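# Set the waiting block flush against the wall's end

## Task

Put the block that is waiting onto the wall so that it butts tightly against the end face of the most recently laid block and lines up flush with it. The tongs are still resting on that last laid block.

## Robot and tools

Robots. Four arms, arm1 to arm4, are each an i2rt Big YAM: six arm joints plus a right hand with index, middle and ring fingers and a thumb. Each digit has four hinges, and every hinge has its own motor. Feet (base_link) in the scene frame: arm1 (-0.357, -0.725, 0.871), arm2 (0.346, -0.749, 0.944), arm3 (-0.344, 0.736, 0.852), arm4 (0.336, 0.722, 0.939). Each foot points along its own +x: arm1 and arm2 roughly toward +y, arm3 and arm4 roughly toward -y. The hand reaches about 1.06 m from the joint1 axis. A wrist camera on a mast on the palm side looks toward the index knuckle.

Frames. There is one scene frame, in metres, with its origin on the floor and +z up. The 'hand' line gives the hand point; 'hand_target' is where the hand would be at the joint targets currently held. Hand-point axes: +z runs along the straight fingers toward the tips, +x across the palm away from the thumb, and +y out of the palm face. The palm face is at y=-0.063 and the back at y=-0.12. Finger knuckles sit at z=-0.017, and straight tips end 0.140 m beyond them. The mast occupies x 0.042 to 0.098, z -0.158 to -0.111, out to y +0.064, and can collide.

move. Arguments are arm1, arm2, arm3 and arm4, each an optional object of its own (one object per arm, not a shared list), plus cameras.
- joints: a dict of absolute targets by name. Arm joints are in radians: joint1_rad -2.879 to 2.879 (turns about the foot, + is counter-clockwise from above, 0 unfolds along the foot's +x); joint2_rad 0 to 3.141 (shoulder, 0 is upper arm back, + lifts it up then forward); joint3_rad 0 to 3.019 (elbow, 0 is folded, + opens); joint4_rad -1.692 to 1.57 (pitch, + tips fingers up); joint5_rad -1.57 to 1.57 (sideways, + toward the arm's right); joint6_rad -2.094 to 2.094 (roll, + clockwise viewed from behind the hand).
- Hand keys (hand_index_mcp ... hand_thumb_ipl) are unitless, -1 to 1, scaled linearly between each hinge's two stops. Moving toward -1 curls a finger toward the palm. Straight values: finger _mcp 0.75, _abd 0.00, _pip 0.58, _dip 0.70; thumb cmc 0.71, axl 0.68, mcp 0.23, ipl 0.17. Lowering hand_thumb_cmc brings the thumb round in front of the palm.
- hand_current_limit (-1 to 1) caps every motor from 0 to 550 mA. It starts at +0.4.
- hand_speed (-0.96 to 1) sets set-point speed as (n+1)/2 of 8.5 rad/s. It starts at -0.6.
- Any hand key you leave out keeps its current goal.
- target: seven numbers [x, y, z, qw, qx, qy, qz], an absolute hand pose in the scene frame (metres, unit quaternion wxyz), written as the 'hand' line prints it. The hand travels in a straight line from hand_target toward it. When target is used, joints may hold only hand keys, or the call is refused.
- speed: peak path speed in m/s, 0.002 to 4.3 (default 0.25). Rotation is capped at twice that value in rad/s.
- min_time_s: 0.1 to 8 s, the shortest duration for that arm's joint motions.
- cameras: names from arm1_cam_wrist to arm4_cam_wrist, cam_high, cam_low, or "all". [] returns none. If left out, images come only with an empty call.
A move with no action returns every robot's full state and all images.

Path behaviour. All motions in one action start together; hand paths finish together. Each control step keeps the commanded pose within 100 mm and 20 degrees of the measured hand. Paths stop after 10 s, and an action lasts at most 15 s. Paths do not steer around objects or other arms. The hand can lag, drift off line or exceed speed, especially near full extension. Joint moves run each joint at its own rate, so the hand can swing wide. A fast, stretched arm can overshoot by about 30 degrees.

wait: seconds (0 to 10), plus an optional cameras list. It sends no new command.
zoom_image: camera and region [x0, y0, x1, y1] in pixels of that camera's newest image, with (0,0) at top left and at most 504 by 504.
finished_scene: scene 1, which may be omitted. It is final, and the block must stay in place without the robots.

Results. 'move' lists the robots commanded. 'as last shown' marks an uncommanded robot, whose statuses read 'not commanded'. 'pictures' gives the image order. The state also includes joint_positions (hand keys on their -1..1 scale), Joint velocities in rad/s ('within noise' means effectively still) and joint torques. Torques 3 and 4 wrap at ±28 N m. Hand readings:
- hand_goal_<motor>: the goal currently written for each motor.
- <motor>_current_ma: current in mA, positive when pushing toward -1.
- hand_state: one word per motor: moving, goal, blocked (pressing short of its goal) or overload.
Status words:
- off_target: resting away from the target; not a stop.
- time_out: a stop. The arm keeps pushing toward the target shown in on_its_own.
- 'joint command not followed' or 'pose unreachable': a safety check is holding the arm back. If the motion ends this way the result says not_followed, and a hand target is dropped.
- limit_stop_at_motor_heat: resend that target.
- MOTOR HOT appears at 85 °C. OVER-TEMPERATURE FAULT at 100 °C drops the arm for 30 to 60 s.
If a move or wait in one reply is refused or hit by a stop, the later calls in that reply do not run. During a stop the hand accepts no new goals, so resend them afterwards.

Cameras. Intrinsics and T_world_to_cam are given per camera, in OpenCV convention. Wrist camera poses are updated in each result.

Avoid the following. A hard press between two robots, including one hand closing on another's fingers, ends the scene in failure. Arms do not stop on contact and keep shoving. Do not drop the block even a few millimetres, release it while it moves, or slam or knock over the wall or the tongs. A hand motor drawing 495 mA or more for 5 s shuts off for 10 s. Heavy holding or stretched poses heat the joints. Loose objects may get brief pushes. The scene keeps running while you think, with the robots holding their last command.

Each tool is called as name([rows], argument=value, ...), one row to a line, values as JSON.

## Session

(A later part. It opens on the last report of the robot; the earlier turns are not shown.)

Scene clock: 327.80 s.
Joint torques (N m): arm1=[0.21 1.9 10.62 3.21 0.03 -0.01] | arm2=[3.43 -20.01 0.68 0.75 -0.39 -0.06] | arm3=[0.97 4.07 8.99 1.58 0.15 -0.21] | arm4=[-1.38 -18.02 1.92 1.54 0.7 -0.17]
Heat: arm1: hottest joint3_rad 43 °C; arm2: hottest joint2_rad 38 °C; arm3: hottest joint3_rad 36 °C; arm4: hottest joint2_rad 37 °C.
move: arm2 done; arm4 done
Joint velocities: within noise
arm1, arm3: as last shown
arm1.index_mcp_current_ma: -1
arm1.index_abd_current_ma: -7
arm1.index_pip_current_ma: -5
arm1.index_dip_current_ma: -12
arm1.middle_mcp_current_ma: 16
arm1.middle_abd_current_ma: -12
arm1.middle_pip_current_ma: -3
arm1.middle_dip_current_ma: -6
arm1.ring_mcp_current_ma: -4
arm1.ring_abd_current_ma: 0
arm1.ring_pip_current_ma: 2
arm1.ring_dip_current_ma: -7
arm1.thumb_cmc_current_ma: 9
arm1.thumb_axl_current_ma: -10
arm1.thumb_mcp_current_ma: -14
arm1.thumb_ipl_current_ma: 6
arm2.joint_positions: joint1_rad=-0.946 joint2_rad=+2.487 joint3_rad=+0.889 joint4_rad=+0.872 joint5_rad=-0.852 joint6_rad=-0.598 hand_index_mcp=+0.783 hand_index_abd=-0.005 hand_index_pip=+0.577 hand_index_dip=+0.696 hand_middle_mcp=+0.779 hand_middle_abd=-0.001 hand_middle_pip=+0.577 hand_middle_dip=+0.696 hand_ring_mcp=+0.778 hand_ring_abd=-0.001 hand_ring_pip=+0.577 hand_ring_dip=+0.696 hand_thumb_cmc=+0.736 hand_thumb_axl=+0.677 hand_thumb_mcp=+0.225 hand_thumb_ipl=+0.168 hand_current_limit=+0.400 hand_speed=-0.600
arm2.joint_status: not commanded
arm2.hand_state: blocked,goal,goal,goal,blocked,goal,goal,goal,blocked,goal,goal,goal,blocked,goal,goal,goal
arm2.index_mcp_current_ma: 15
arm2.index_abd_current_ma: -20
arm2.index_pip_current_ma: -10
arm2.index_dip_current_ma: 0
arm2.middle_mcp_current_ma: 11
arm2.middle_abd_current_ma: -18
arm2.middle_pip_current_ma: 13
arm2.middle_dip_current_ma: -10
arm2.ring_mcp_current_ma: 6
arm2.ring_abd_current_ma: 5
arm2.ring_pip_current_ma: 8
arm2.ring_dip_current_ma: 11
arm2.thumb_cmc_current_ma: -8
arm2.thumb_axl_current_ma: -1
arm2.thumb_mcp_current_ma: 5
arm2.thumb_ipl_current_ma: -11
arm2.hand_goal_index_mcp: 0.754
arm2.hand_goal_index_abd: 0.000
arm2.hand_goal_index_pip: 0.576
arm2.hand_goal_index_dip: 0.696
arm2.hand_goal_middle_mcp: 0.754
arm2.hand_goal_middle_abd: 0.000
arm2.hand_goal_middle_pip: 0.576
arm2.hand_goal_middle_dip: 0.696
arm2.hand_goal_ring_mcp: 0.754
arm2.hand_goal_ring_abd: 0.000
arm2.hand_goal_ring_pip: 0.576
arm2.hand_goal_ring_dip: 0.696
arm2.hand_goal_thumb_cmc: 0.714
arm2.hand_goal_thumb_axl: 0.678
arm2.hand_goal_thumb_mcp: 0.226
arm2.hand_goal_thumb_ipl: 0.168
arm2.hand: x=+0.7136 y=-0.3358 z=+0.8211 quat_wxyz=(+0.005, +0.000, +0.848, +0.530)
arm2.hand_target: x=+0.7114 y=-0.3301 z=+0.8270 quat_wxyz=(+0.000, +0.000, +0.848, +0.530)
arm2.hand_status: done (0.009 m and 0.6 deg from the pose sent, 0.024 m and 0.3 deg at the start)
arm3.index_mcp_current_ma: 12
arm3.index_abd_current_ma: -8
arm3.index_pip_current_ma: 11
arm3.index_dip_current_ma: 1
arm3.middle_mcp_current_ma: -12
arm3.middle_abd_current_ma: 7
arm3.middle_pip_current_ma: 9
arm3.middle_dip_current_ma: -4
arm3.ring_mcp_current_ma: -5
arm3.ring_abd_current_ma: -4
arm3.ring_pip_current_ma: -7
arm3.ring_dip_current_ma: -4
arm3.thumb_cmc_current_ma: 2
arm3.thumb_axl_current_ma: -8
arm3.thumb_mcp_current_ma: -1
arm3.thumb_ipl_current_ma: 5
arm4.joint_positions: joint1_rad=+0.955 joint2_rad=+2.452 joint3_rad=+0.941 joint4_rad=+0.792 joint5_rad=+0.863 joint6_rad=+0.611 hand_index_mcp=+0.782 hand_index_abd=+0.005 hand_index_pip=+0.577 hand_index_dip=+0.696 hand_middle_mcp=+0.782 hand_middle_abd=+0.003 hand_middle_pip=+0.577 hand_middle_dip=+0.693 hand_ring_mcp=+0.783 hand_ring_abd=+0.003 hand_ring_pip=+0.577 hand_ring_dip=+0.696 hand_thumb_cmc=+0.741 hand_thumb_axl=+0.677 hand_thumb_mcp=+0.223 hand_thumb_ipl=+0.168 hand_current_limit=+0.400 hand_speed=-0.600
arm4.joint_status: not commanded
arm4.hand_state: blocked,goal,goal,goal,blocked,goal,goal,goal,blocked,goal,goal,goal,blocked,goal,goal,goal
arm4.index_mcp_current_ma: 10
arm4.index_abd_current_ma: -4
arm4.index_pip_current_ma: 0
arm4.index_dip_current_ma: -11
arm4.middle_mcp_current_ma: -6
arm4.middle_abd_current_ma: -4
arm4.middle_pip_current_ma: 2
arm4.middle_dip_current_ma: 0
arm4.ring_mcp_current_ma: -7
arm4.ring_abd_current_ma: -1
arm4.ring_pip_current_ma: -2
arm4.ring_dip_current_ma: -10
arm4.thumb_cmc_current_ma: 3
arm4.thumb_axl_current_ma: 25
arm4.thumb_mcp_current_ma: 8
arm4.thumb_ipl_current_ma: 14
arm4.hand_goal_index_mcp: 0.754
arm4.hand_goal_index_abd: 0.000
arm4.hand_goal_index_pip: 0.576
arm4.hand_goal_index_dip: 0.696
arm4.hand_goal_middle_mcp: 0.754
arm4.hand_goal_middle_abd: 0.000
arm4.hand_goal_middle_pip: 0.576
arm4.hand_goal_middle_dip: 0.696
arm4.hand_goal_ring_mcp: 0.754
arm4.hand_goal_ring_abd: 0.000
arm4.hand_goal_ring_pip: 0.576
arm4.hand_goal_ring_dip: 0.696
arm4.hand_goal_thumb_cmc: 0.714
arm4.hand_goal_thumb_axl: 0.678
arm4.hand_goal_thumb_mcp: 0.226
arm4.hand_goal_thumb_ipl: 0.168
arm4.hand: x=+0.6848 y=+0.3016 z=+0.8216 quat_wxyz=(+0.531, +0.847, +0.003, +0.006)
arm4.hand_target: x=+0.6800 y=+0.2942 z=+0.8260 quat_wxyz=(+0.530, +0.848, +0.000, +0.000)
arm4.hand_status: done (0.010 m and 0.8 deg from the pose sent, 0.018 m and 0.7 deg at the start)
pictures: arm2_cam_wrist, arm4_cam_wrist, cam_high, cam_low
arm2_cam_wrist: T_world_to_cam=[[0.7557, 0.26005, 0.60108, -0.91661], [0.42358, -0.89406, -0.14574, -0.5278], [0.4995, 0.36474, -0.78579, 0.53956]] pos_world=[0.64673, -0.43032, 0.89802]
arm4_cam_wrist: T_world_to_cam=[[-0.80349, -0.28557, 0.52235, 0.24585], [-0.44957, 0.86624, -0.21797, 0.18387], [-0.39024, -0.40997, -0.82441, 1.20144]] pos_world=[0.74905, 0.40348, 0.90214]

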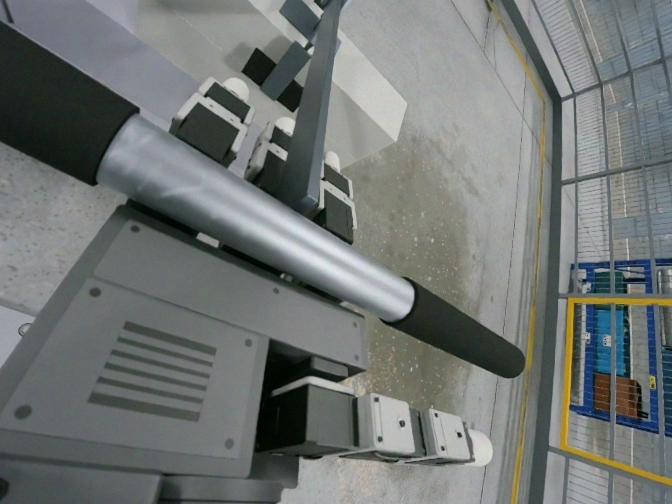

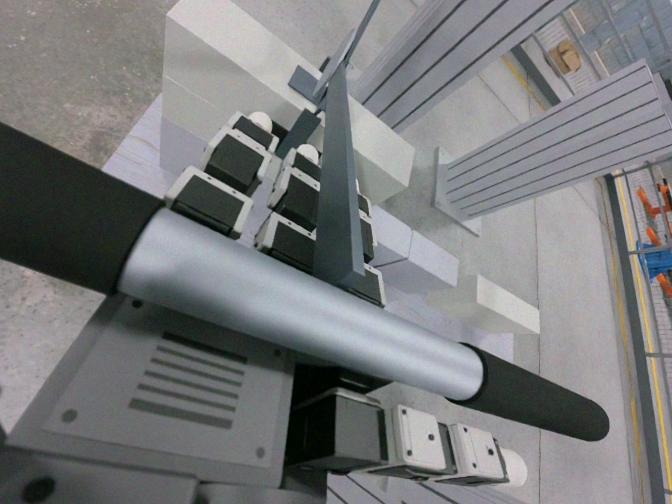

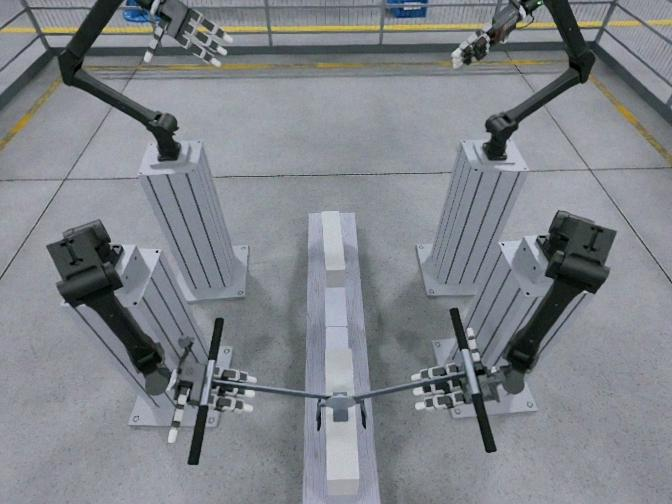

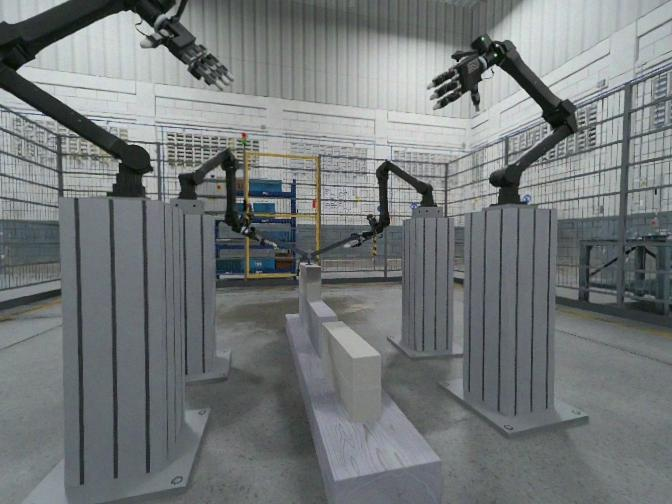

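move(arm2={"target": [0.7095, -0.330, 0.837, 0, 0, 0.848, 0.530], "speed": 0.05}, arm4={"target": [0.680, 0.294, 0.836, 0.530, 0.848, 0, 0], "speed": 0.05}, cameras=["cam_high", "arm2_cam_wrist", "arm4_cam_wrist", "cam_low"])

zoom_image(camera="cam_low", region=[220, 200, 400, 320])

zoom_image(camera="cam_high", region=[280, 340, 400, 504])

Scene clock: 339.10 s.
Joint torques (N m): arm1=[0.03 1.9 10.67 3.19 0.02 -0.02] | arm2=[3.55 -20.6 0.7 0.85 -0.59 -0.04] | arm3=[1.03 4.07 9.01 1.62 0.16 -0.21] | arm4=[-1.2 -18.61 2.07 1.68 0.87 -0.16]
Heat: arm1: hottest joint3_rad 43 °C; arm2: hottest joint2_rad 38 °C; arm3: hottest joint3_rad 36 °C; arm4: hottest joint2_rad 37 °C.
move: arm2 off_target; arm4 off_target
Joint velocities: within noise
arm1.joint_positions: joint1_rad=-0.140 joint2_rad=+0.642 joint3_rad=+1.354 joint4_rad=-1.269 joint5_rad=+0.066 joint6_rad=+1.174 hand_index_mcp=+0.755 hand_index_abd=+0.000 hand_index_pip=+0.577 hand_index_dip=+0.696 hand_middle_mcp=+0.755 hand_middle_abd=+0.000 hand_middle_pip=+0.577 hand_middle_dip=+0.696 hand_ring_mcp=+0.755 hand_ring_abd=+0.000 hand_ring_pip=+0.577 hand_ring_dip=+0.696 hand_thumb_cmc=+0.715 hand_thumb_axl=+0.677 hand_thumb_mcp=+0.226 hand_thumb_ipl=+0.168 hand_current_limit=+0.400 hand_speed=-0.600
arm1.joint_status: not commanded
arm1.hand_state: goal,goal,goal,goal,goal,goal,goal,goal,goal,goal,goal,goal,goal,goal,goal,goal
arm1.index_mcp_current_ma: 10
arm1.index_abd_current_ma: -13
arm1.index_pip_current_ma: -5
arm1.index_dip_current_ma: -10
arm1.middle_mcp_current_ma: 16
arm1.middle_abd_current_ma: -10
arm1.middle_pip_current_ma: -9
arm1.middle_dip_current_ma: -4
arm1.ring_mcp_current_ma: -10
arm1.ring_abd_current_ma: 3
arm1.ring_pip_current_ma: 6
arm1.ring_dip_current_ma: -10
arm1.thumb_cmc_current_ma: 3
arm1.thumb_axl_current_ma: 0
arm1.thumb_mcp_current_ma: 0
arm1.thumb_ipl_current_ma: -1
arm1.hand_goal_index_mcp: 0.754
arm1.hand_goal_index_abd: 0.000
arm1.hand_goal_index_pip: 0.576
arm1.hand_goal_index_dip: 0.696
arm1.hand_goal_middle_mcp: 0.754
arm1.hand_goal_middle_abd: 0.000
arm1.hand_goal_middle_pip: 0.576
arm1.hand_goal_middle_dip: 0.696
arm1.hand_goal_ring_mcp: 0.754
arm1.hand_goal_ring_abd: 0.000
arm1.hand_goal_ring_pip: 0.576
arm1.hand_goal_ring_dip: 0.696
arm1.hand_goal_thumb_cmc: 0.714
arm1.hand_goal_thumb_axl: 0.678
arm1.hand_goal_thumb_mcp: 0.226
arm1.hand_goal_thumb_ipl: 0.168
arm1.hand: x=-0.2360 y=-0.4807 z=+1.4166 quat_wxyz=(-0.234, +0.523, +0.696, +0.431)
arm1.hand_target: x=-0.2361 y=-0.4829 z=+1.4269 quat_wxyz=(-0.240, +0.520, +0.691, +0.440)
arm1.hand_status: not commanded
arm2.joint_positions: joint1_rad=-0.944 joint2_rad=+2.475 joint3_rad=+0.868 joint4_rad=+0.860 joint5_rad=-0.846 joint6_rad=-0.594 hand_index_mcp=+0.783 hand_index_abd=-0.005 hand_index_pip=+0.577 hand_index_dip=+0.696 hand_middle_mcp=+0.779 hand_middle_abd=-0.001 hand_middle_pip=+0.577 hand_middle_dip=+0.696 hand_ring_mcp=+0.778 hand_ring_abd=-0.001 hand_ring_pip=+0.577 hand_ring_dip=+0.696 hand_thumb_cmc=+0.736 hand_thumb_axl=+0.677 hand_thumb_mcp=+0.225 hand_thumb_ipl=+0.168 hand_current_limit=+0.400 hand_speed=-0.600
arm2.joint_status: not commanded
arm2.hand_state: blocked,goal,goal,goal,blocked,goal,goal,goal,blocked,goal,goal,goal,blocked,goal,goal,goal
arm2.index_mcp_current_ma: 10
arm2.index_abd_current_ma: 0
arm2.index_pip_current_ma: -11
arm2.index_dip_current_ma: -10
arm2.middle_mcp_current_ma: 20
arm2.middle_abd_current_ma: -9
arm2.middle_pip_current_ma: -16
arm2.middle_dip_current_ma: -2
arm2.ring_mcp_current_ma: -3
arm2.ring_abd_current_ma: -3
arm2.ring_pip_current_ma: 16
arm2.ring_dip_current_ma: 7
arm2.thumb_cmc_current_ma: 13
arm2.thumb_axl_current_ma: 21
arm2.thumb_mcp_current_ma: 14
arm2.thumb_ipl_current_ma: -4
arm2.hand_goal_index_mcp: 0.754
arm2.hand_goal_index_abd: 0.000
arm2.hand_goal_index_pip: 0.576
arm2.hand_goal_index_dip: 0.696
arm2.hand_goal_middle_mcp: 0.754
arm2.hand_goal_middle_abd: 0.000
arm2.hand_goal_middle_pip: 0.576
arm2.hand_goal_middle_dip: 0.696
arm2.hand_goal_ring_mcp: 0.754
arm2.hand_goal_ring_abd: 0.000
arm2.hand_goal_ring_pip: 0.576
arm2.hand_goal_ring_dip: 0.696
arm2.hand_goal_thumb_cmc: 0.714
arm2.hand_goal_thumb_axl: 0.678
arm2.hand_goal_thumb_mcp: 0.226
arm2.hand_goal_thumb_ipl: 0.168
arm2.hand: x=+0.7085 y=-0.3388 z=+0.8209 quat_wxyz=(-0.002, +0.007, +0.852, +0.524)
arm2.hand_target: x=+0.7093 y=-0.3301 z=+0.8368 quat_wxyz=(+0.000, +0.000, +0.848, +0.530)
arm2.hand_status: off_target (0.018 m and 1.1 deg from the pose sent, 0.017 m and 0.6 deg at the start)
arm3.joint_positions: joint1_rad=+0.296 joint2_rad=+0.560 joint3_rad=+1.336 joint4_rad=-1.386 joint5_rad=+0.016 joint6_rad=+1.066 hand_index_mcp=+0.755 hand_index_abd=+0.000 hand_index_pip=+0.577 hand_index_dip=+0.696 hand_middle_mcp=+0.755 hand_middle_abd=+0.000 hand_middle_pip=+0.577 hand_middle_dip=+0.696 hand_ring_mcp=+0.755 hand_ring_abd=+0.000 hand_ring_pip=+0.577 hand_ring_dip=+0.696 hand_thumb_cmc=+0.715 hand_thumb_axl=+0.677 hand_thumb_mcp=+0.226 hand_thumb_ipl=+0.168 hand_current_limit=+0.400 hand_speed=-0.600
arm3.joint_status: not commanded
arm3.hand_state: goal,goal,goal,goal,goal,goal,goal,goal,goal,goal,goal,goal,goal,goal,goal,goal
arm3.index_mcp_current_ma: 9
arm3.index_abd_current_ma: -6
arm3.index_pip_current_ma: 9
arm3.index_dip_current_ma: 2
arm3.middle_mcp_current_ma: -9
arm3.middle_abd_current_ma: 4
arm3.middle_pip_current_ma: 7
arm3.middle_dip_current_ma: -9
arm3.ring_mcp_current_ma: 0
arm3.ring_abd_current_ma: -4
arm3.ring_pip_current_ma: -8
arm3.ring_dip_current_ma: -8
arm3.thumb_cmc_current_ma: 1
arm3.thumb_axl_current_ma: -5
arm3.thumb_mcp_current_ma: 3
arm3.thumb_ipl_current_ma: 7
arm3.hand_goal_index_mcp: 0.754
arm3.hand_goal_index_abd: 0.000
arm3.hand_goal_index_pip: 0.576
arm3.hand_goal_index_dip: 0.696
arm3.hand_goal_middle_mcp: 0.754
arm3.hand_goal_middle_abd: 0.000
arm3.hand_goal_middle_pip: 0.576
arm3.hand_goal_middle_dip: 0.696
arm3.hand_goal_ring_mcp: 0.754
arm3.hand_goal_ring_abd: 0.000
arm3.hand_goal_ring_pip: 0.576
arm3.hand_goal_ring_dip: 0.696
arm3.hand_goal_thumb_cmc: 0.714
arm3.hand_goal_thumb_axl: 0.678
arm3.hand_goal_thumb_mcp: 0.226
arm3.hand_goal_thumb_ipl: 0.168
arm3.hand: x=-0.3631 y=+0.4983 z=+1.3857 quat_wxyz=(+0.366, +0.820, -0.336, +0.285)
arm3.hand_target: x=-0.3636 y=+0.5002 z=+1.3981 quat_wxyz=(+0.376, +0.813, -0.334, +0.293)
arm3.hand_status: not commanded
arm4.joint_positions: joint1_rad=+0.955 joint2_rad=+2.434 joint3_rad=+0.926 joint4_rad=+0.773 joint5_rad=+0.860 joint6_rad=+0.611 hand_index_mcp=+0.782 hand_index_abd=+0.005 hand_index_pip=+0.577 hand_index_dip=+0.696 hand_middle_mcp=+0.782 hand_middle_abd=+0.003 hand_middle_pip=+0.577 hand_middle_dip=+0.693 hand_ring_mcp=+0.783 hand_ring_abd=+0.003 hand_ring_pip=+0.577 hand_ring_dip=+0.696 hand_thumb_cmc=+0.741 hand_thumb_axl=+0.677 hand_thumb_mcp=+0.223 hand_thumb_ipl=+0.168 hand_current_limit=+0.400 hand_speed=-0.600
arm4.joint_status: not commanded
arm4.hand_state: blocked,goal,goal,goal,blocked,goal,goal,goal,blocked,goal,goal,goal,blocked,goal,goal,goal
arm4.index_mcp_current_ma: -7
arm4.index_abd_current_ma: -2
arm4.index_pip_current_ma: 11
arm4.index_dip_current_ma: 3
arm4.middle_mcp_current_ma: -5
arm4.middle_abd_current_ma: -9
arm4.middle_pip_current_ma: 2
arm4.middle_dip_current_ma: -7
arm4.ring_mcp_current_ma: 1
arm4.ring_abd_current_ma: -13
arm4.ring_pip_current_ma: 15
arm4.ring_dip_current_ma: -6
arm4.thumb_cmc_current_ma: 9
arm4.thumb_axl_current_ma: 5
arm4.thumb_mcp_current_ma: 17
arm4.thumb_ipl_current_ma: -2
arm4.hand_goal_index_mcp: 0.754
arm4.hand_goal_index_abd: 0.000
arm4.hand_goal_index_pip: 0.576
arm4.hand_goal_index_dip: 0.696
arm4.hand_goal_middle_mcp: 0.754
arm4.hand_goal_middle_abd: 0.000
arm4.hand_goal_middle_pip: 0.576
arm4.hand_goal_middle_dip: 0.696
arm4.hand_goal_ring_mcp: 0.754
arm4.hand_goal_ring_abd: 0.000
arm4.hand_goal_ring_pip: 0.576
arm4.hand_goal_ring_dip: 0.696
arm4.hand_goal_thumb_cmc: 0.714
arm4.hand_goal_thumb_axl: 0.678
arm4.hand_goal_thumb_mcp: 0.226
arm4.hand_goal_thumb_ipl: 0.168
arm4.hand: x=+0.6826 y=+0.3031 z=+0.8254 quat_wxyz=(+0.527, +0.850, +0.007, +0.002)
arm4.hand_target: x=+0.6799 y=+0.2942 z=+0.8358 quat_wxyz=(+0.530, +0.848, +0.000, +0.000)
arm4.hand_status: off_target (0.014 m and 0.9 deg from the pose sent, 0.017 m and 0.8 deg at the start)
pictures: arm2_cam_wrist, arm4_cam_wrist, cam_high, cam_low
arm2_cam_wrist: T_world_to_cam=[[0.76849, 0.26521, 0.58231, -0.90381], [0.41658, -0.89814, -0.14072, -0.52894], [0.48568, 0.35072, -0.80069, 0.56037]] pos_world=[0.64276, -0.43189, 0.90055]
arm4_cam_wrist: T_world_to_cam=[[-0.79658, -0.29246, 0.52909, 0.23444], [-0.45403, 0.86728, -0.20418, 0.17374], [-0.39915, -0.40287, -0.82364, 1.20771]] pos_world=[0.74769, 0.40443, 0.90615]

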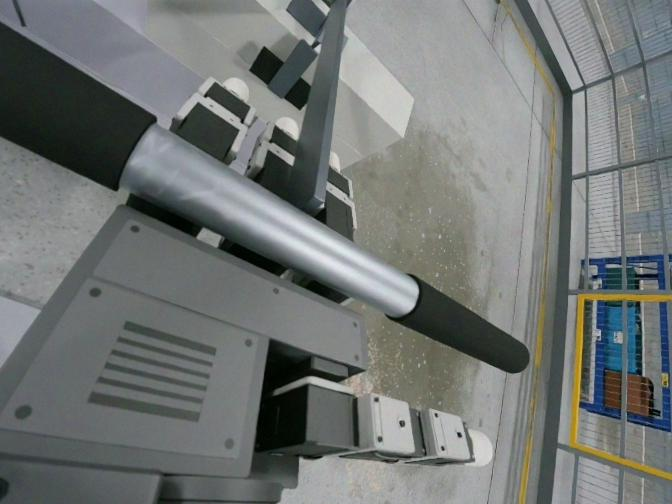

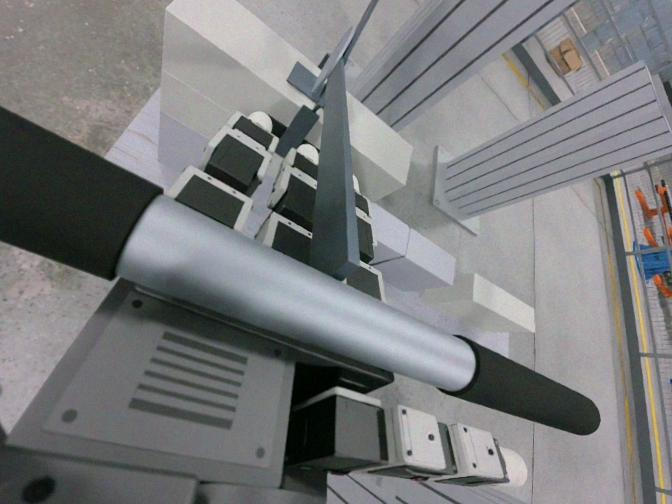

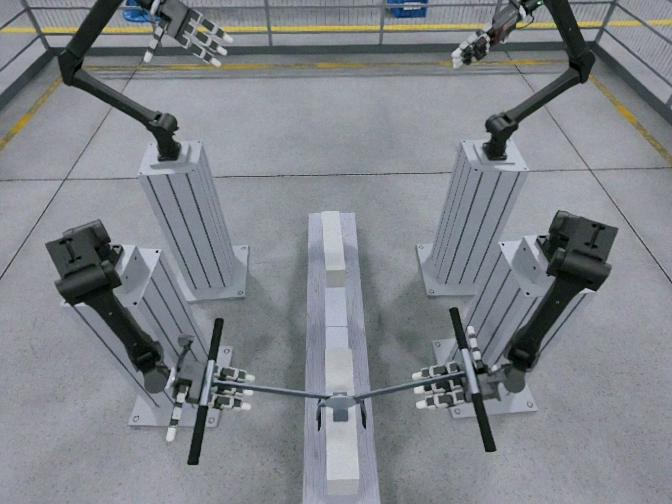

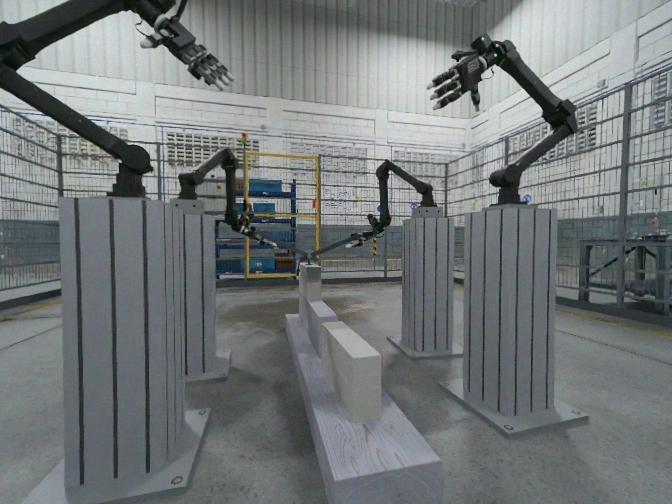

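Scaled by 2.800 from the camera's image (finer frame: 960x720).

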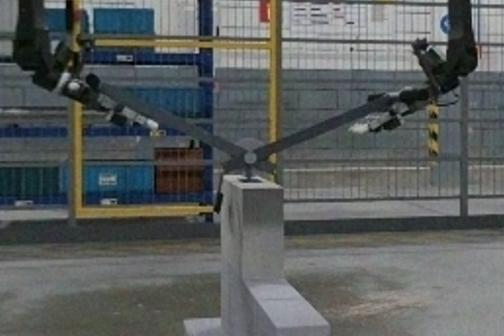

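Scaled by 3.073 from the camera's image (finer frame: 960x720).

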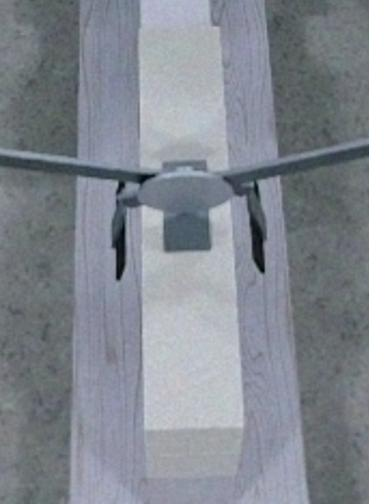

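move(arm2={"target": [0.7095, -0.330, 0.855, 0, 0, 0.848, 0.530], "speed": 0.05}, arm4={"target": [0.680, 0.294, 0.854, 0.530, 0.848, 0, 0], "speed": 0.05}, cameras=["cam_high", "arm2_cam_wrist", "arm4_cam_wrist", "cam_low"])

zoom_image(camera="cam_low", region=[220, 200, 400, 320])

zoom_image(camera="cam_high", region=[280, 340, 400, 504])

Scene clock: 384.70 s.
Joint torques (N m): arm1=[0.15 1.79 10.65 3.17 0.02 -0.02] | arm2=[3.31 -22.36 1.26 1.36 -0.97 -0.07] | arm3=[0.91 4.25 9.02 1.63 0.16 -0.2] | arm4=[-1.2 -20.25 2.41 1.77 1.17 -0.21]
Heat: arm1: hottest joint3_rad 43 °C; arm2: hottest joint2_rad 41 °C; arm3: hottest joint3_rad 36 °C; arm4: hottest joint2_rad 39 °C.
move: arm2 off_target; arm4 off_target
Joint velocities: within noise
arm1, arm3: as last shown
arm1.index_mcp_current_ma: 3
arm1.index_abd_current_ma: -5
arm1.index_pip_current_ma: 0
arm1.index_dip_current_ma: -7
arm1.middle_mcp_current_ma: 9
arm1.middle_abd_current_ma: -13
arm1.middle_pip_current_ma: -12
arm1.middle_dip_current_ma: -5
arm1.ring_mcp_current_ma: -8
arm1.ring_pip_current_ma: -1
arm1.ring_dip_current_ma: 1
arm1.thumb_cmc_current_ma: -1
arm1.thumb_axl_current_ma: -3
arm1.thumb_mcp_current_ma: -4
arm1.thumb_ipl_current_ma: 6
arm2.joint_positions: joint1_rad=-0.944 joint2_rad=+2.447 joint3_rad=+0.834 joint4_rad=+0.821 joint5_rad=-0.837 joint6_rad=-0.592 hand_index_mcp=+0.783 hand_index_abd=-0.004 hand_index_pip=+0.577 hand_index_dip=+0.696 hand_middle_mcp=+0.779 hand_middle_abd=-0.001 hand_middle_pip=+0.577 hand_middle_dip=+0.696 hand_ring_mcp=+0.778 hand_ring_abd=-0.001 hand_ring_pip=+0.577 hand_ring_dip=+0.696 hand_thumb_cmc=+0.736 hand_thumb_axl=+0.677 hand_thumb_mcp=+0.225 hand_thumb_ipl=+0.168 hand_current_limit=+0.400 hand_speed=-0.600
arm2.joint_status: not commanded
arm2.hand_state: blocked,goal,goal,goal,blocked,goal,goal,goal,blocked,goal,goal,goal,blocked,goal,goal,goal
arm2.index_mcp_current_ma: 13
arm2.index_abd_current_ma: -5
arm2.index_pip_current_ma: -16
arm2.index_dip_current_ma: 2
arm2.middle_mcp_current_ma: 11
arm2.middle_abd_current_ma: -17
arm2.middle_pip_current_ma: -5
arm2.middle_dip_current_ma: 0
arm2.ring_mcp_current_ma: 3
arm2.ring_abd_current_ma: 23
arm2.ring_pip_current_ma: 9
arm2.ring_dip_current_ma: 14
arm2.thumb_cmc_current_ma: 9
arm2.thumb_axl_current_ma: 1
arm2.thumb_mcp_current_ma: -8
arm2.thumb_ipl_current_ma: 9
arm2.hand_goal_index_mcp: 0.754
arm2.hand_goal_index_abd: 0.000
arm2.hand_goal_index_pip: 0.576
arm2.hand_goal_index_dip: 0.696
arm2.hand_goal_middle_mcp: 0.754
arm2.hand_goal_middle_abd: 0.000
arm2.hand_goal_middle_pip: 0.576
arm2.hand_goal_middle_dip: 0.696
arm2.hand_goal_ring_mcp: 0.754
arm2.hand_goal_ring_abd: 0.000
arm2.hand_goal_ring_pip: 0.576
arm2.hand_goal_ring_dip: 0.696
arm2.hand_goal_thumb_cmc: 0.714
arm2.hand_goal_thumb_axl: 0.678
arm2.hand_goal_thumb_mcp: 0.226
arm2.hand_goal_thumb_ipl: 0.168
arm2.hand: x=+0.7011 y=-0.3447 z=+0.8213 quat_wxyz=(-0.016, +0.020, +0.859, +0.511)
arm2.hand_target: x=+0.7087 y=-0.3305 z=+0.8543 quat_wxyz=(+0.000, +0.000, +0.848, +0.530)
arm2.hand_status: off_target (0.038 m and 3.8 deg from the pose sent, 0.035 m and 1.1 deg at the start)
arm3.index_mcp_current_ma: 11
arm3.index_abd_current_ma: -1
arm3.index_pip_current_ma: 11
arm3.index_dip_current_ma: -2
arm3.middle_mcp_current_ma: -8
arm3.middle_abd_current_ma: 7
arm3.middle_pip_current_ma: 4
arm3.middle_dip_current_ma: -13
arm3.ring_mcp_current_ma: -3
arm3.ring_pip_current_ma: -2
arm3.thumb_cmc_current_ma: 2
arm3.thumb_axl_current_ma: -1
arm3.thumb_mcp_current_ma: -4
arm4.joint_positions: joint1_rad=+0.955 joint2_rad=+2.399 joint3_rad=+0.896 joint4_rad=+0.743 joint5_rad=+0.854 joint6_rad=+0.616 hand_index_mcp=+0.782 hand_index_abd=+0.000 hand_index_pip=+0.577 hand_index_dip=+0.696 hand_middle_mcp=+0.782 hand_middle_abd=+0.003 hand_middle_pip=+0.577 hand_middle_dip=+0.693 hand_ring_mcp=+0.783 hand_ring_abd=+0.003 hand_ring_pip=+0.577 hand_ring_dip=+0.696 hand_thumb_cmc=+0.741 hand_thumb_axl=+0.677 hand_thumb_mcp=+0.223 hand_thumb_ipl=+0.168 hand_current_limit=+0.400 hand_speed=-0.600
arm4.joint_status: not commanded
arm4.hand_state: blocked,goal,goal,goal,blocked,goal,goal,goal,blocked,goal,goal,goal,blocked,goal,goal,goal
arm4.index_mcp_current_ma: -5
arm4.index_abd_current_ma: -8
arm4.index_pip_current_ma: 11
arm4.index_dip_current_ma: 2
arm4.middle_mcp_current_ma: 6
arm4.middle_abd_current_ma: 8
arm4.middle_pip_current_ma: 10
arm4.middle_dip_current_ma: -8
arm4.ring_mcp_current_ma: -12
arm4.ring_abd_current_ma: -13
arm4.ring_pip_current_ma: -3
arm4.ring_dip_current_ma: -8
arm4.thumb_cmc_current_ma: 11
arm4.thumb_axl_current_ma: 10
arm4.thumb_mcp_current_ma: 9
arm4.thumb_ipl_current_ma: 9
arm4.hand_goal_index_mcp: 0.754
arm4.hand_goal_index_abd: 0.000
arm4.hand_goal_index_pip: 0.576
arm4.hand_goal_index_dip: 0.696
arm4.hand_goal_middle_mcp: 0.754
arm4.hand_goal_middle_abd: 0.000
arm4.hand_goal_middle_pip: 0.576
arm4.hand_goal_middle_dip: 0.696
arm4.hand_goal_ring_mcp: 0.754
arm4.hand_goal_ring_abd: 0.000
arm4.hand_goal_ring_pip: 0.576
arm4.hand_goal_ring_dip: 0.696
arm4.hand_goal_thumb_cmc: 0.714
arm4.hand_goal_thumb_axl: 0.678
arm4.hand_goal_thumb_mcp: 0.226
arm4.hand_goal_thumb_ipl: 0.168
arm4.hand: x=+0.6777 y=+0.3061 z=+0.8330 quat_wxyz=(+0.520, +0.854, +0.011, -0.004)
arm4.hand_target: x=+0.6795 y=+0.2943 z=+0.8537 quat_wxyz=(+0.530, +0.848, +0.000, +0.000)
arm4.hand_status: off_target (0.024 m and 1.9 deg from the pose sent, 0.030 m and 0.9 deg at the start)
pictures: arm2_cam_wrist, arm4_cam_wrist, cam_high, cam_low
arm2_cam_wrist: T_world_to_cam=[[0.79121, 0.27661, 0.54542, -0.87843], [0.40536, -0.905, -0.12906, -0.53511], [0.45791, 0.3232, -0.82817, 0.59886]] pos_world=[0.63771, -0.43484, 0.90601]
arm4_cam_wrist: T_world_to_cam=[[-0.78832, -0.30206, 0.53601, 0.2189], [-0.45799, 0.86984, -0.18338, 0.15501], [-0.41085, -0.39005, -0.82405, 1.21749]] pos_world=[0.74376, 0.40616, 0.91437]

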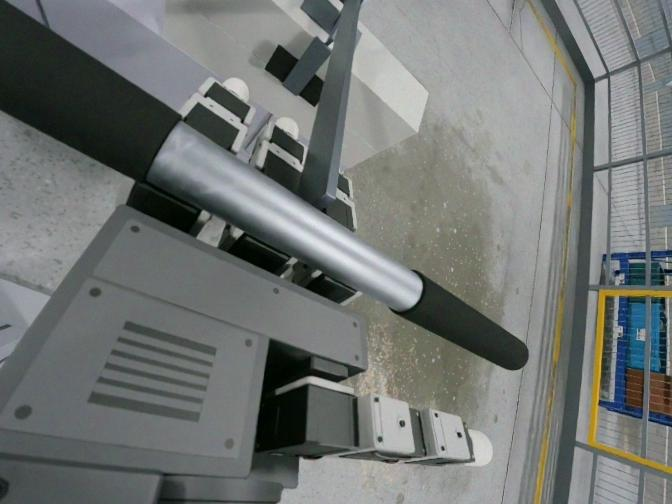

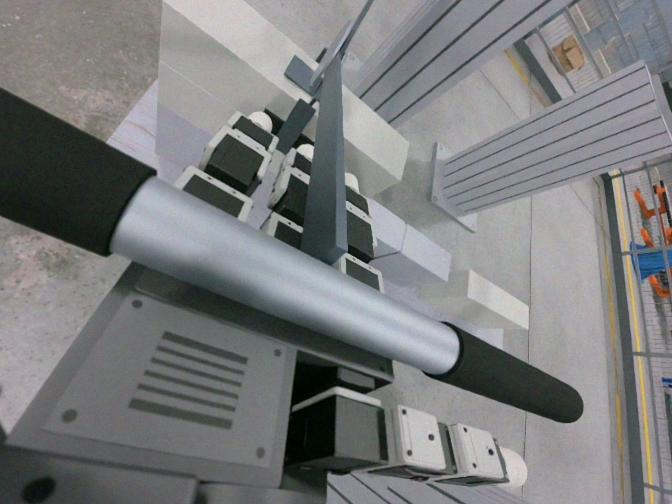

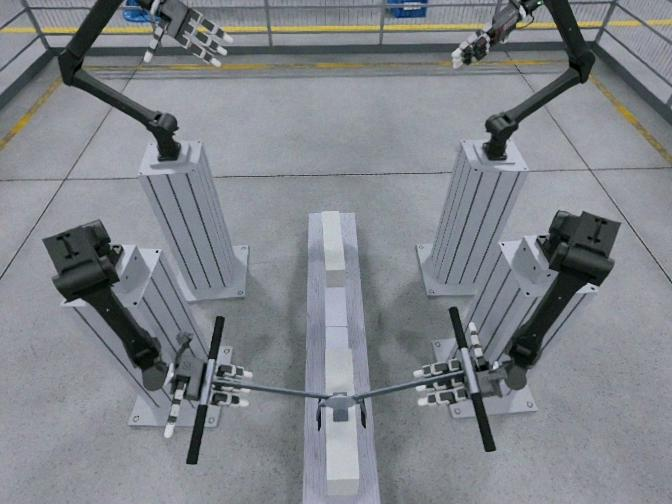

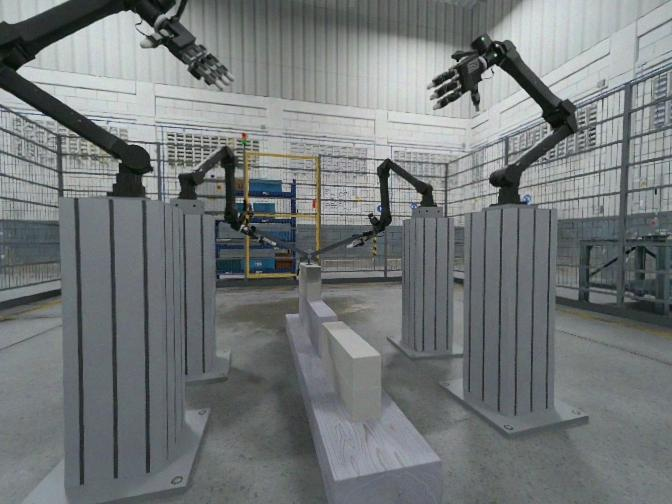

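Scaled by 2.800 from the camera's image (finer frame: 960x720).

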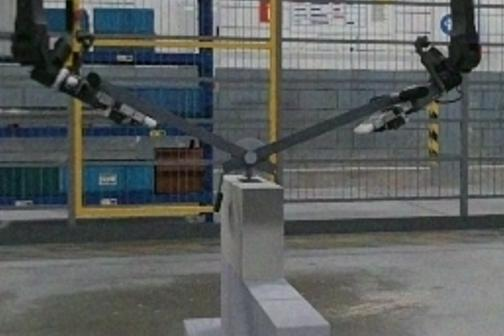

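Scaled by 3.073 from the camera's image (finer frame: 960x720).

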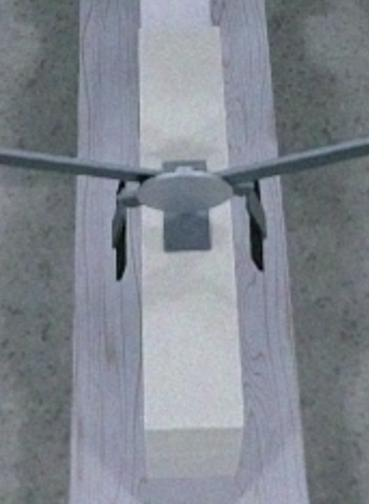

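move(arm2={"target": [0.7115, -0.350, 0.780, 0, 0, 0.749, 0.6626], "speed": 0.1, "joints": {"hand_middle_mcp": 1.0}}, arm4={"target": [0.682, 0.312, 0.780, 0.6626, 0.749, 0, 0], "speed": 0.1, "joints": {"hand_middle_mcp": 1.0}}, cameras=["cam_high", "arm2_cam_wrist", "arm4_cam_wrist", "cam_low"])

zoom_image(camera="cam_high", region=[280, 340, 400, 504])

zoom_image(camera="cam_low", region=[220, 200, 400, 320])

Scene clock: 495.17 s.
Joint torques (N m): arm1=[0.09 1.85 10.62 3.15 0.03 -0.01] | arm2=[1.61 -18.49 0.51 2.32 -0.27 -0.06] | arm3=[0.97 4.25 8.98 1.62 0.15 -0.2] | arm4=[-0.09 -15.62 1.57 3.12 0.55 -0.23]
Heat: arm1: hottest joint3_rad 43 °C; arm2: hottest joint2_rad 44 °C; arm3: hottest joint3_rad 36 °C; arm4: hottest joint2_rad 38 °C.
move: arm2 done; arm4 done
Joint velocities: within noise
arm1, arm3: as last shown
arm1.index_mcp_current_ma: 4
arm1.index_abd_current_ma: -3
arm1.index_pip_current_ma: -10
arm1.index_dip_current_ma: -6
arm1.middle_mcp_current_ma: 14
arm1.middle_abd_current_ma: -9
arm1.middle_pip_current_ma: -4
arm1.middle_dip_current_ma: -7
arm1.ring_mcp_current_ma: -6
arm1.ring_abd_current_ma: -3
arm1.ring_pip_current_ma: 8
arm1.ring_dip_current_ma: -10
arm1.thumb_cmc_current_ma: 1
arm1.thumb_axl_current_ma: 6
arm1.thumb_mcp_current_ma: -1
arm1.thumb_ipl_current_ma: 5
arm2.joint_positions: joint1_rad=-0.945 joint2_rad=+2.871 joint3_rad=+1.111 joint4_rad=+1.507 joint5_rad=-0.993 joint6_rad=-0.205 hand_index_mcp=+0.785 hand_index_abd=-0.005 hand_index_pip=+0.577 hand_index_dip=+0.696 hand_middle_mcp=+1.000 hand_middle_abd=-0.002 hand_middle_pip=+0.577 hand_middle_dip=+0.696 hand_ring_mcp=+0.779 hand_ring_abd=-0.001 hand_ring_pip=+0.577 hand_ring_dip=+0.696 hand_thumb_cmc=+0.737 hand_thumb_axl=+0.677 hand_thumb_mcp=+0.225 hand_thumb_ipl=+0.168 hand_current_limit=+0.400 hand_speed=-0.600
arm2.joint_status: all done
arm2.hand_state: blocked,goal,goal,goal,goal,goal,goal,goal,blocked,goal,goal,goal,blocked,goal,goal,goal
arm2.index_mcp_current_ma: 22
arm2.index_abd_current_ma: -11
arm2.index_pip_current_ma: -5
arm2.index_dip_current_ma: -4
arm2.middle_mcp_current_ma: 8
arm2.middle_abd_current_ma: -5
arm2.middle_pip_current_ma: 11
arm2.middle_dip_current_ma: 16
arm2.ring_mcp_current_ma: 8
arm2.ring_abd_current_ma: 7
arm2.ring_pip_current_ma: 13
arm2.ring_dip_current_ma: 10
arm2.thumb_cmc_current_ma: -6
arm2.thumb_axl_current_ma: -4
arm2.thumb_mcp_current_ma: -9
arm2.thumb_ipl_current_ma: 0
arm2.hand_goal_index_mcp: 0.754
arm2.hand_goal_index_abd: 0.000
arm2.hand_goal_index_pip: 0.576
arm2.hand_goal_index_dip: 0.696
arm2.hand_goal_middle_mcp: 1.000
arm2.hand_goal_middle_abd: 0.000
arm2.hand_goal_middle_pip: 0.576
arm2.hand_goal_middle_dip: 0.696
arm2.hand_goal_ring_mcp: 0.754
arm2.hand_goal_ring_abd: 0.000
arm2.hand_goal_ring_pip: 0.576
arm2.hand_goal_ring_dip: 0.696
arm2.hand_goal_thumb_cmc: 0.714
arm2.hand_goal_thumb_axl: 0.678
arm2.hand_goal_thumb_mcp: 0.226
arm2.hand_goal_thumb_ipl: 0.168
arm2.hand: x=+0.7082 y=-0.3469 z=+0.7769 quat_wxyz=(-0.006, +0.000, +0.754, +0.657)
arm2.hand_target: x=+0.7115 y=-0.3501 z=+0.7799 quat_wxyz=(+0.000, +0.000, +0.749, +0.662)
arm2.hand_status: done (0.005 m and 1.1 deg from the pose sent, 0.043 m and 21.7 deg at the start)
arm3.index_mcp_current_ma: 13
arm3.index_abd_current_ma: -5
arm3.index_dip_current_ma: 4
arm3.middle_mcp_current_ma: -7
arm3.middle_abd_current_ma: 4
arm3.middle_pip_current_ma: 6
arm3.middle_dip_current_ma: -10
arm3.ring_mcp_current_ma: -4
arm3.ring_pip_current_ma: -6
arm3.ring_dip_current_ma: -10
arm3.thumb_cmc_current_ma: 3
arm3.thumb_axl_current_ma: -4
arm3.thumb_mcp_current_ma: -2
arm3.thumb_ipl_current_ma: 5
arm4.joint_positions: joint1_rad=+0.957 joint2_rad=+2.816 joint3_rad=+1.154 joint4_rad=+1.435 joint5_rad=+1.004 joint6_rad=+0.214 hand_index_mcp=+0.783 hand_index_abd=+0.005 hand_index_pip=+0.577 hand_index_dip=+0.696 hand_middle_mcp=+1.000 hand_middle_abd=+0.001 hand_middle_pip=+0.577 hand_middle_dip=+0.696 hand_ring_mcp=+0.785 hand_ring_abd=+0.002 hand_ring_pip=+0.577 hand_ring_dip=+0.696 hand_thumb_cmc=+0.741 hand_thumb_axl=+0.677 hand_thumb_mcp=+0.223 hand_thumb_ipl=+0.168 hand_current_limit=+0.400 hand_speed=-0.600
arm4.joint_status: all done
arm4.hand_state: blocked,goal,goal,goal,goal,goal,goal,goal,blocked,goal,goal,goal,blocked,goal,goal,goal
arm4.index_mcp_current_ma: -6
arm4.index_abd_current_ma: -8
arm4.index_pip_current_ma: 7
arm4.index_dip_current_ma: -12
arm4.middle_mcp_current_ma: -17
arm4.middle_abd_current_ma: 8
arm4.middle_pip_current_ma: 1
arm4.middle_dip_current_ma: -9
arm4.ring_mcp_current_ma: 20
arm4.ring_abd_current_ma: -5
arm4.ring_pip_current_ma: 7
arm4.ring_dip_current_ma: -7
arm4.thumb_cmc_current_ma: 13
arm4.thumb_axl_current_ma: 16
arm4.thumb_mcp_current_ma: 2
arm4.thumb_ipl_current_ma: 15
arm4.hand_goal_index_mcp: 0.754
arm4.hand_goal_index_abd: 0.000
arm4.hand_goal_index_pip: 0.576
arm4.hand_goal_index_dip: 0.696
arm4.hand_goal_middle_mcp: 1.000
arm4.hand_goal_middle_abd: 0.000
arm4.hand_goal_middle_pip: 0.576
arm4.hand_goal_middle_dip: 0.696
arm4.hand_goal_ring_mcp: 0.754
arm4.hand_goal_ring_abd: 0.000
arm4.hand_goal_ring_pip: 0.576
arm4.hand_goal_ring_dip: 0.696
arm4.hand_goal_thumb_cmc: 0.714
arm4.hand_goal_thumb_axl: 0.678
arm4.hand_goal_thumb_mcp: 0.226
arm4.hand_goal_thumb_ipl: 0.168
arm4.hand: x=+0.6855 y=+0.3112 z=+0.7842 quat_wxyz=(+0.660, +0.751, -0.001, +0.004)
arm4.hand_target: x=+0.6819 y=+0.3120 z=+0.7799 quat_wxyz=(+0.662, +0.749, +0.000, +0.000)
arm4.hand_status: done (0.006 m and 0.7 deg from the pose sent, 0.054 m and 20.4 deg at the start)
pictures: arm2_cam_wrist, arm4_cam_wrist, cam_high, cam_low
arm2_cam_wrist: T_world_to_cam=[[0.7642, 0.07225, 0.64092, -0.98519], [0.42956, -0.79827, -0.4222, -0.2981], [0.48112, 0.59796, -0.64107, 0.49318]] pos_world=[0.64366, -0.46168, 0.82173]
arm4_cam_wrist: T_world_to_cam=[[-0.80703, -0.09842, 0.58224, 0.16598], [-0.44067, 0.75671, -0.4829, 0.40338], [-0.39306, -0.6463, -0.65407, 1.11673]] pos_world=[0.75067, 0.43283, 0.82857]

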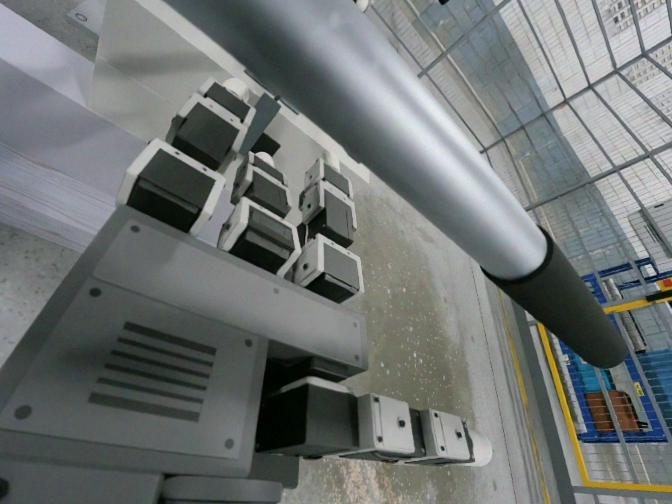

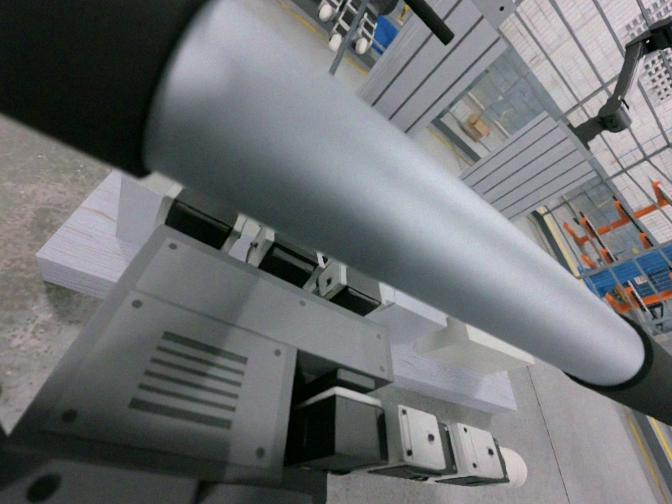

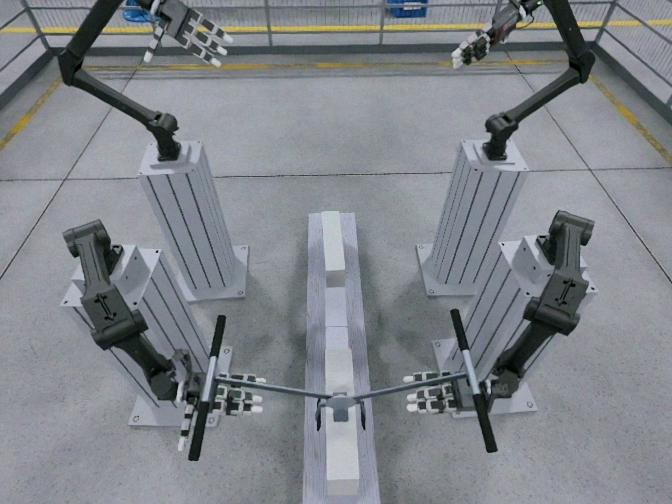

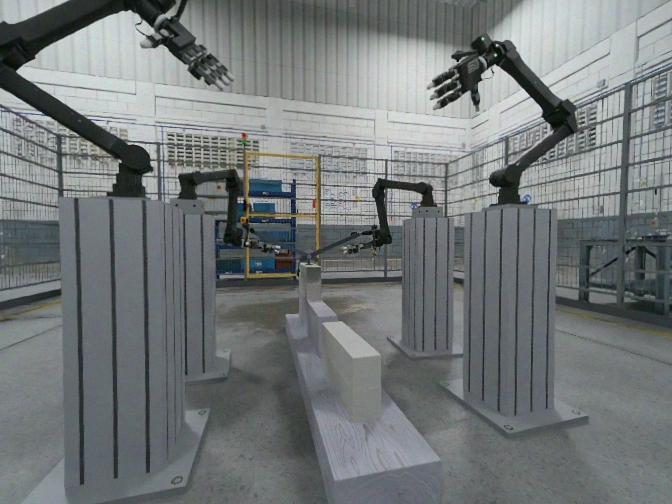

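Scaled by 3.073 from the camera's image (finer frame: 960x720).

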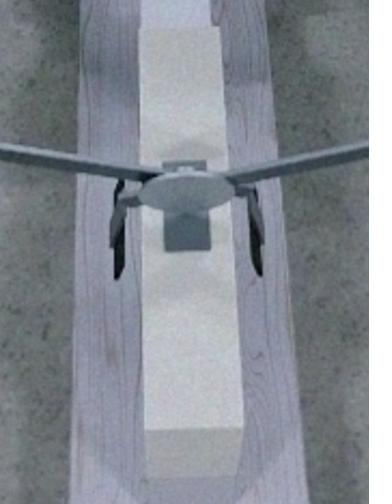

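Scaled by 2.800 from the camera's image (finer frame: 960x720).

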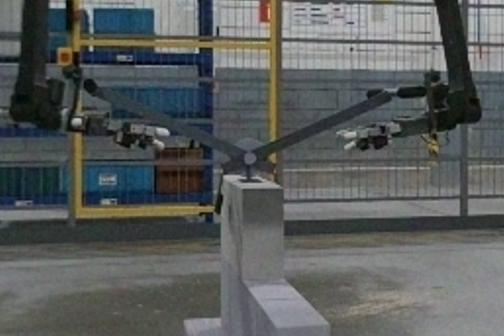

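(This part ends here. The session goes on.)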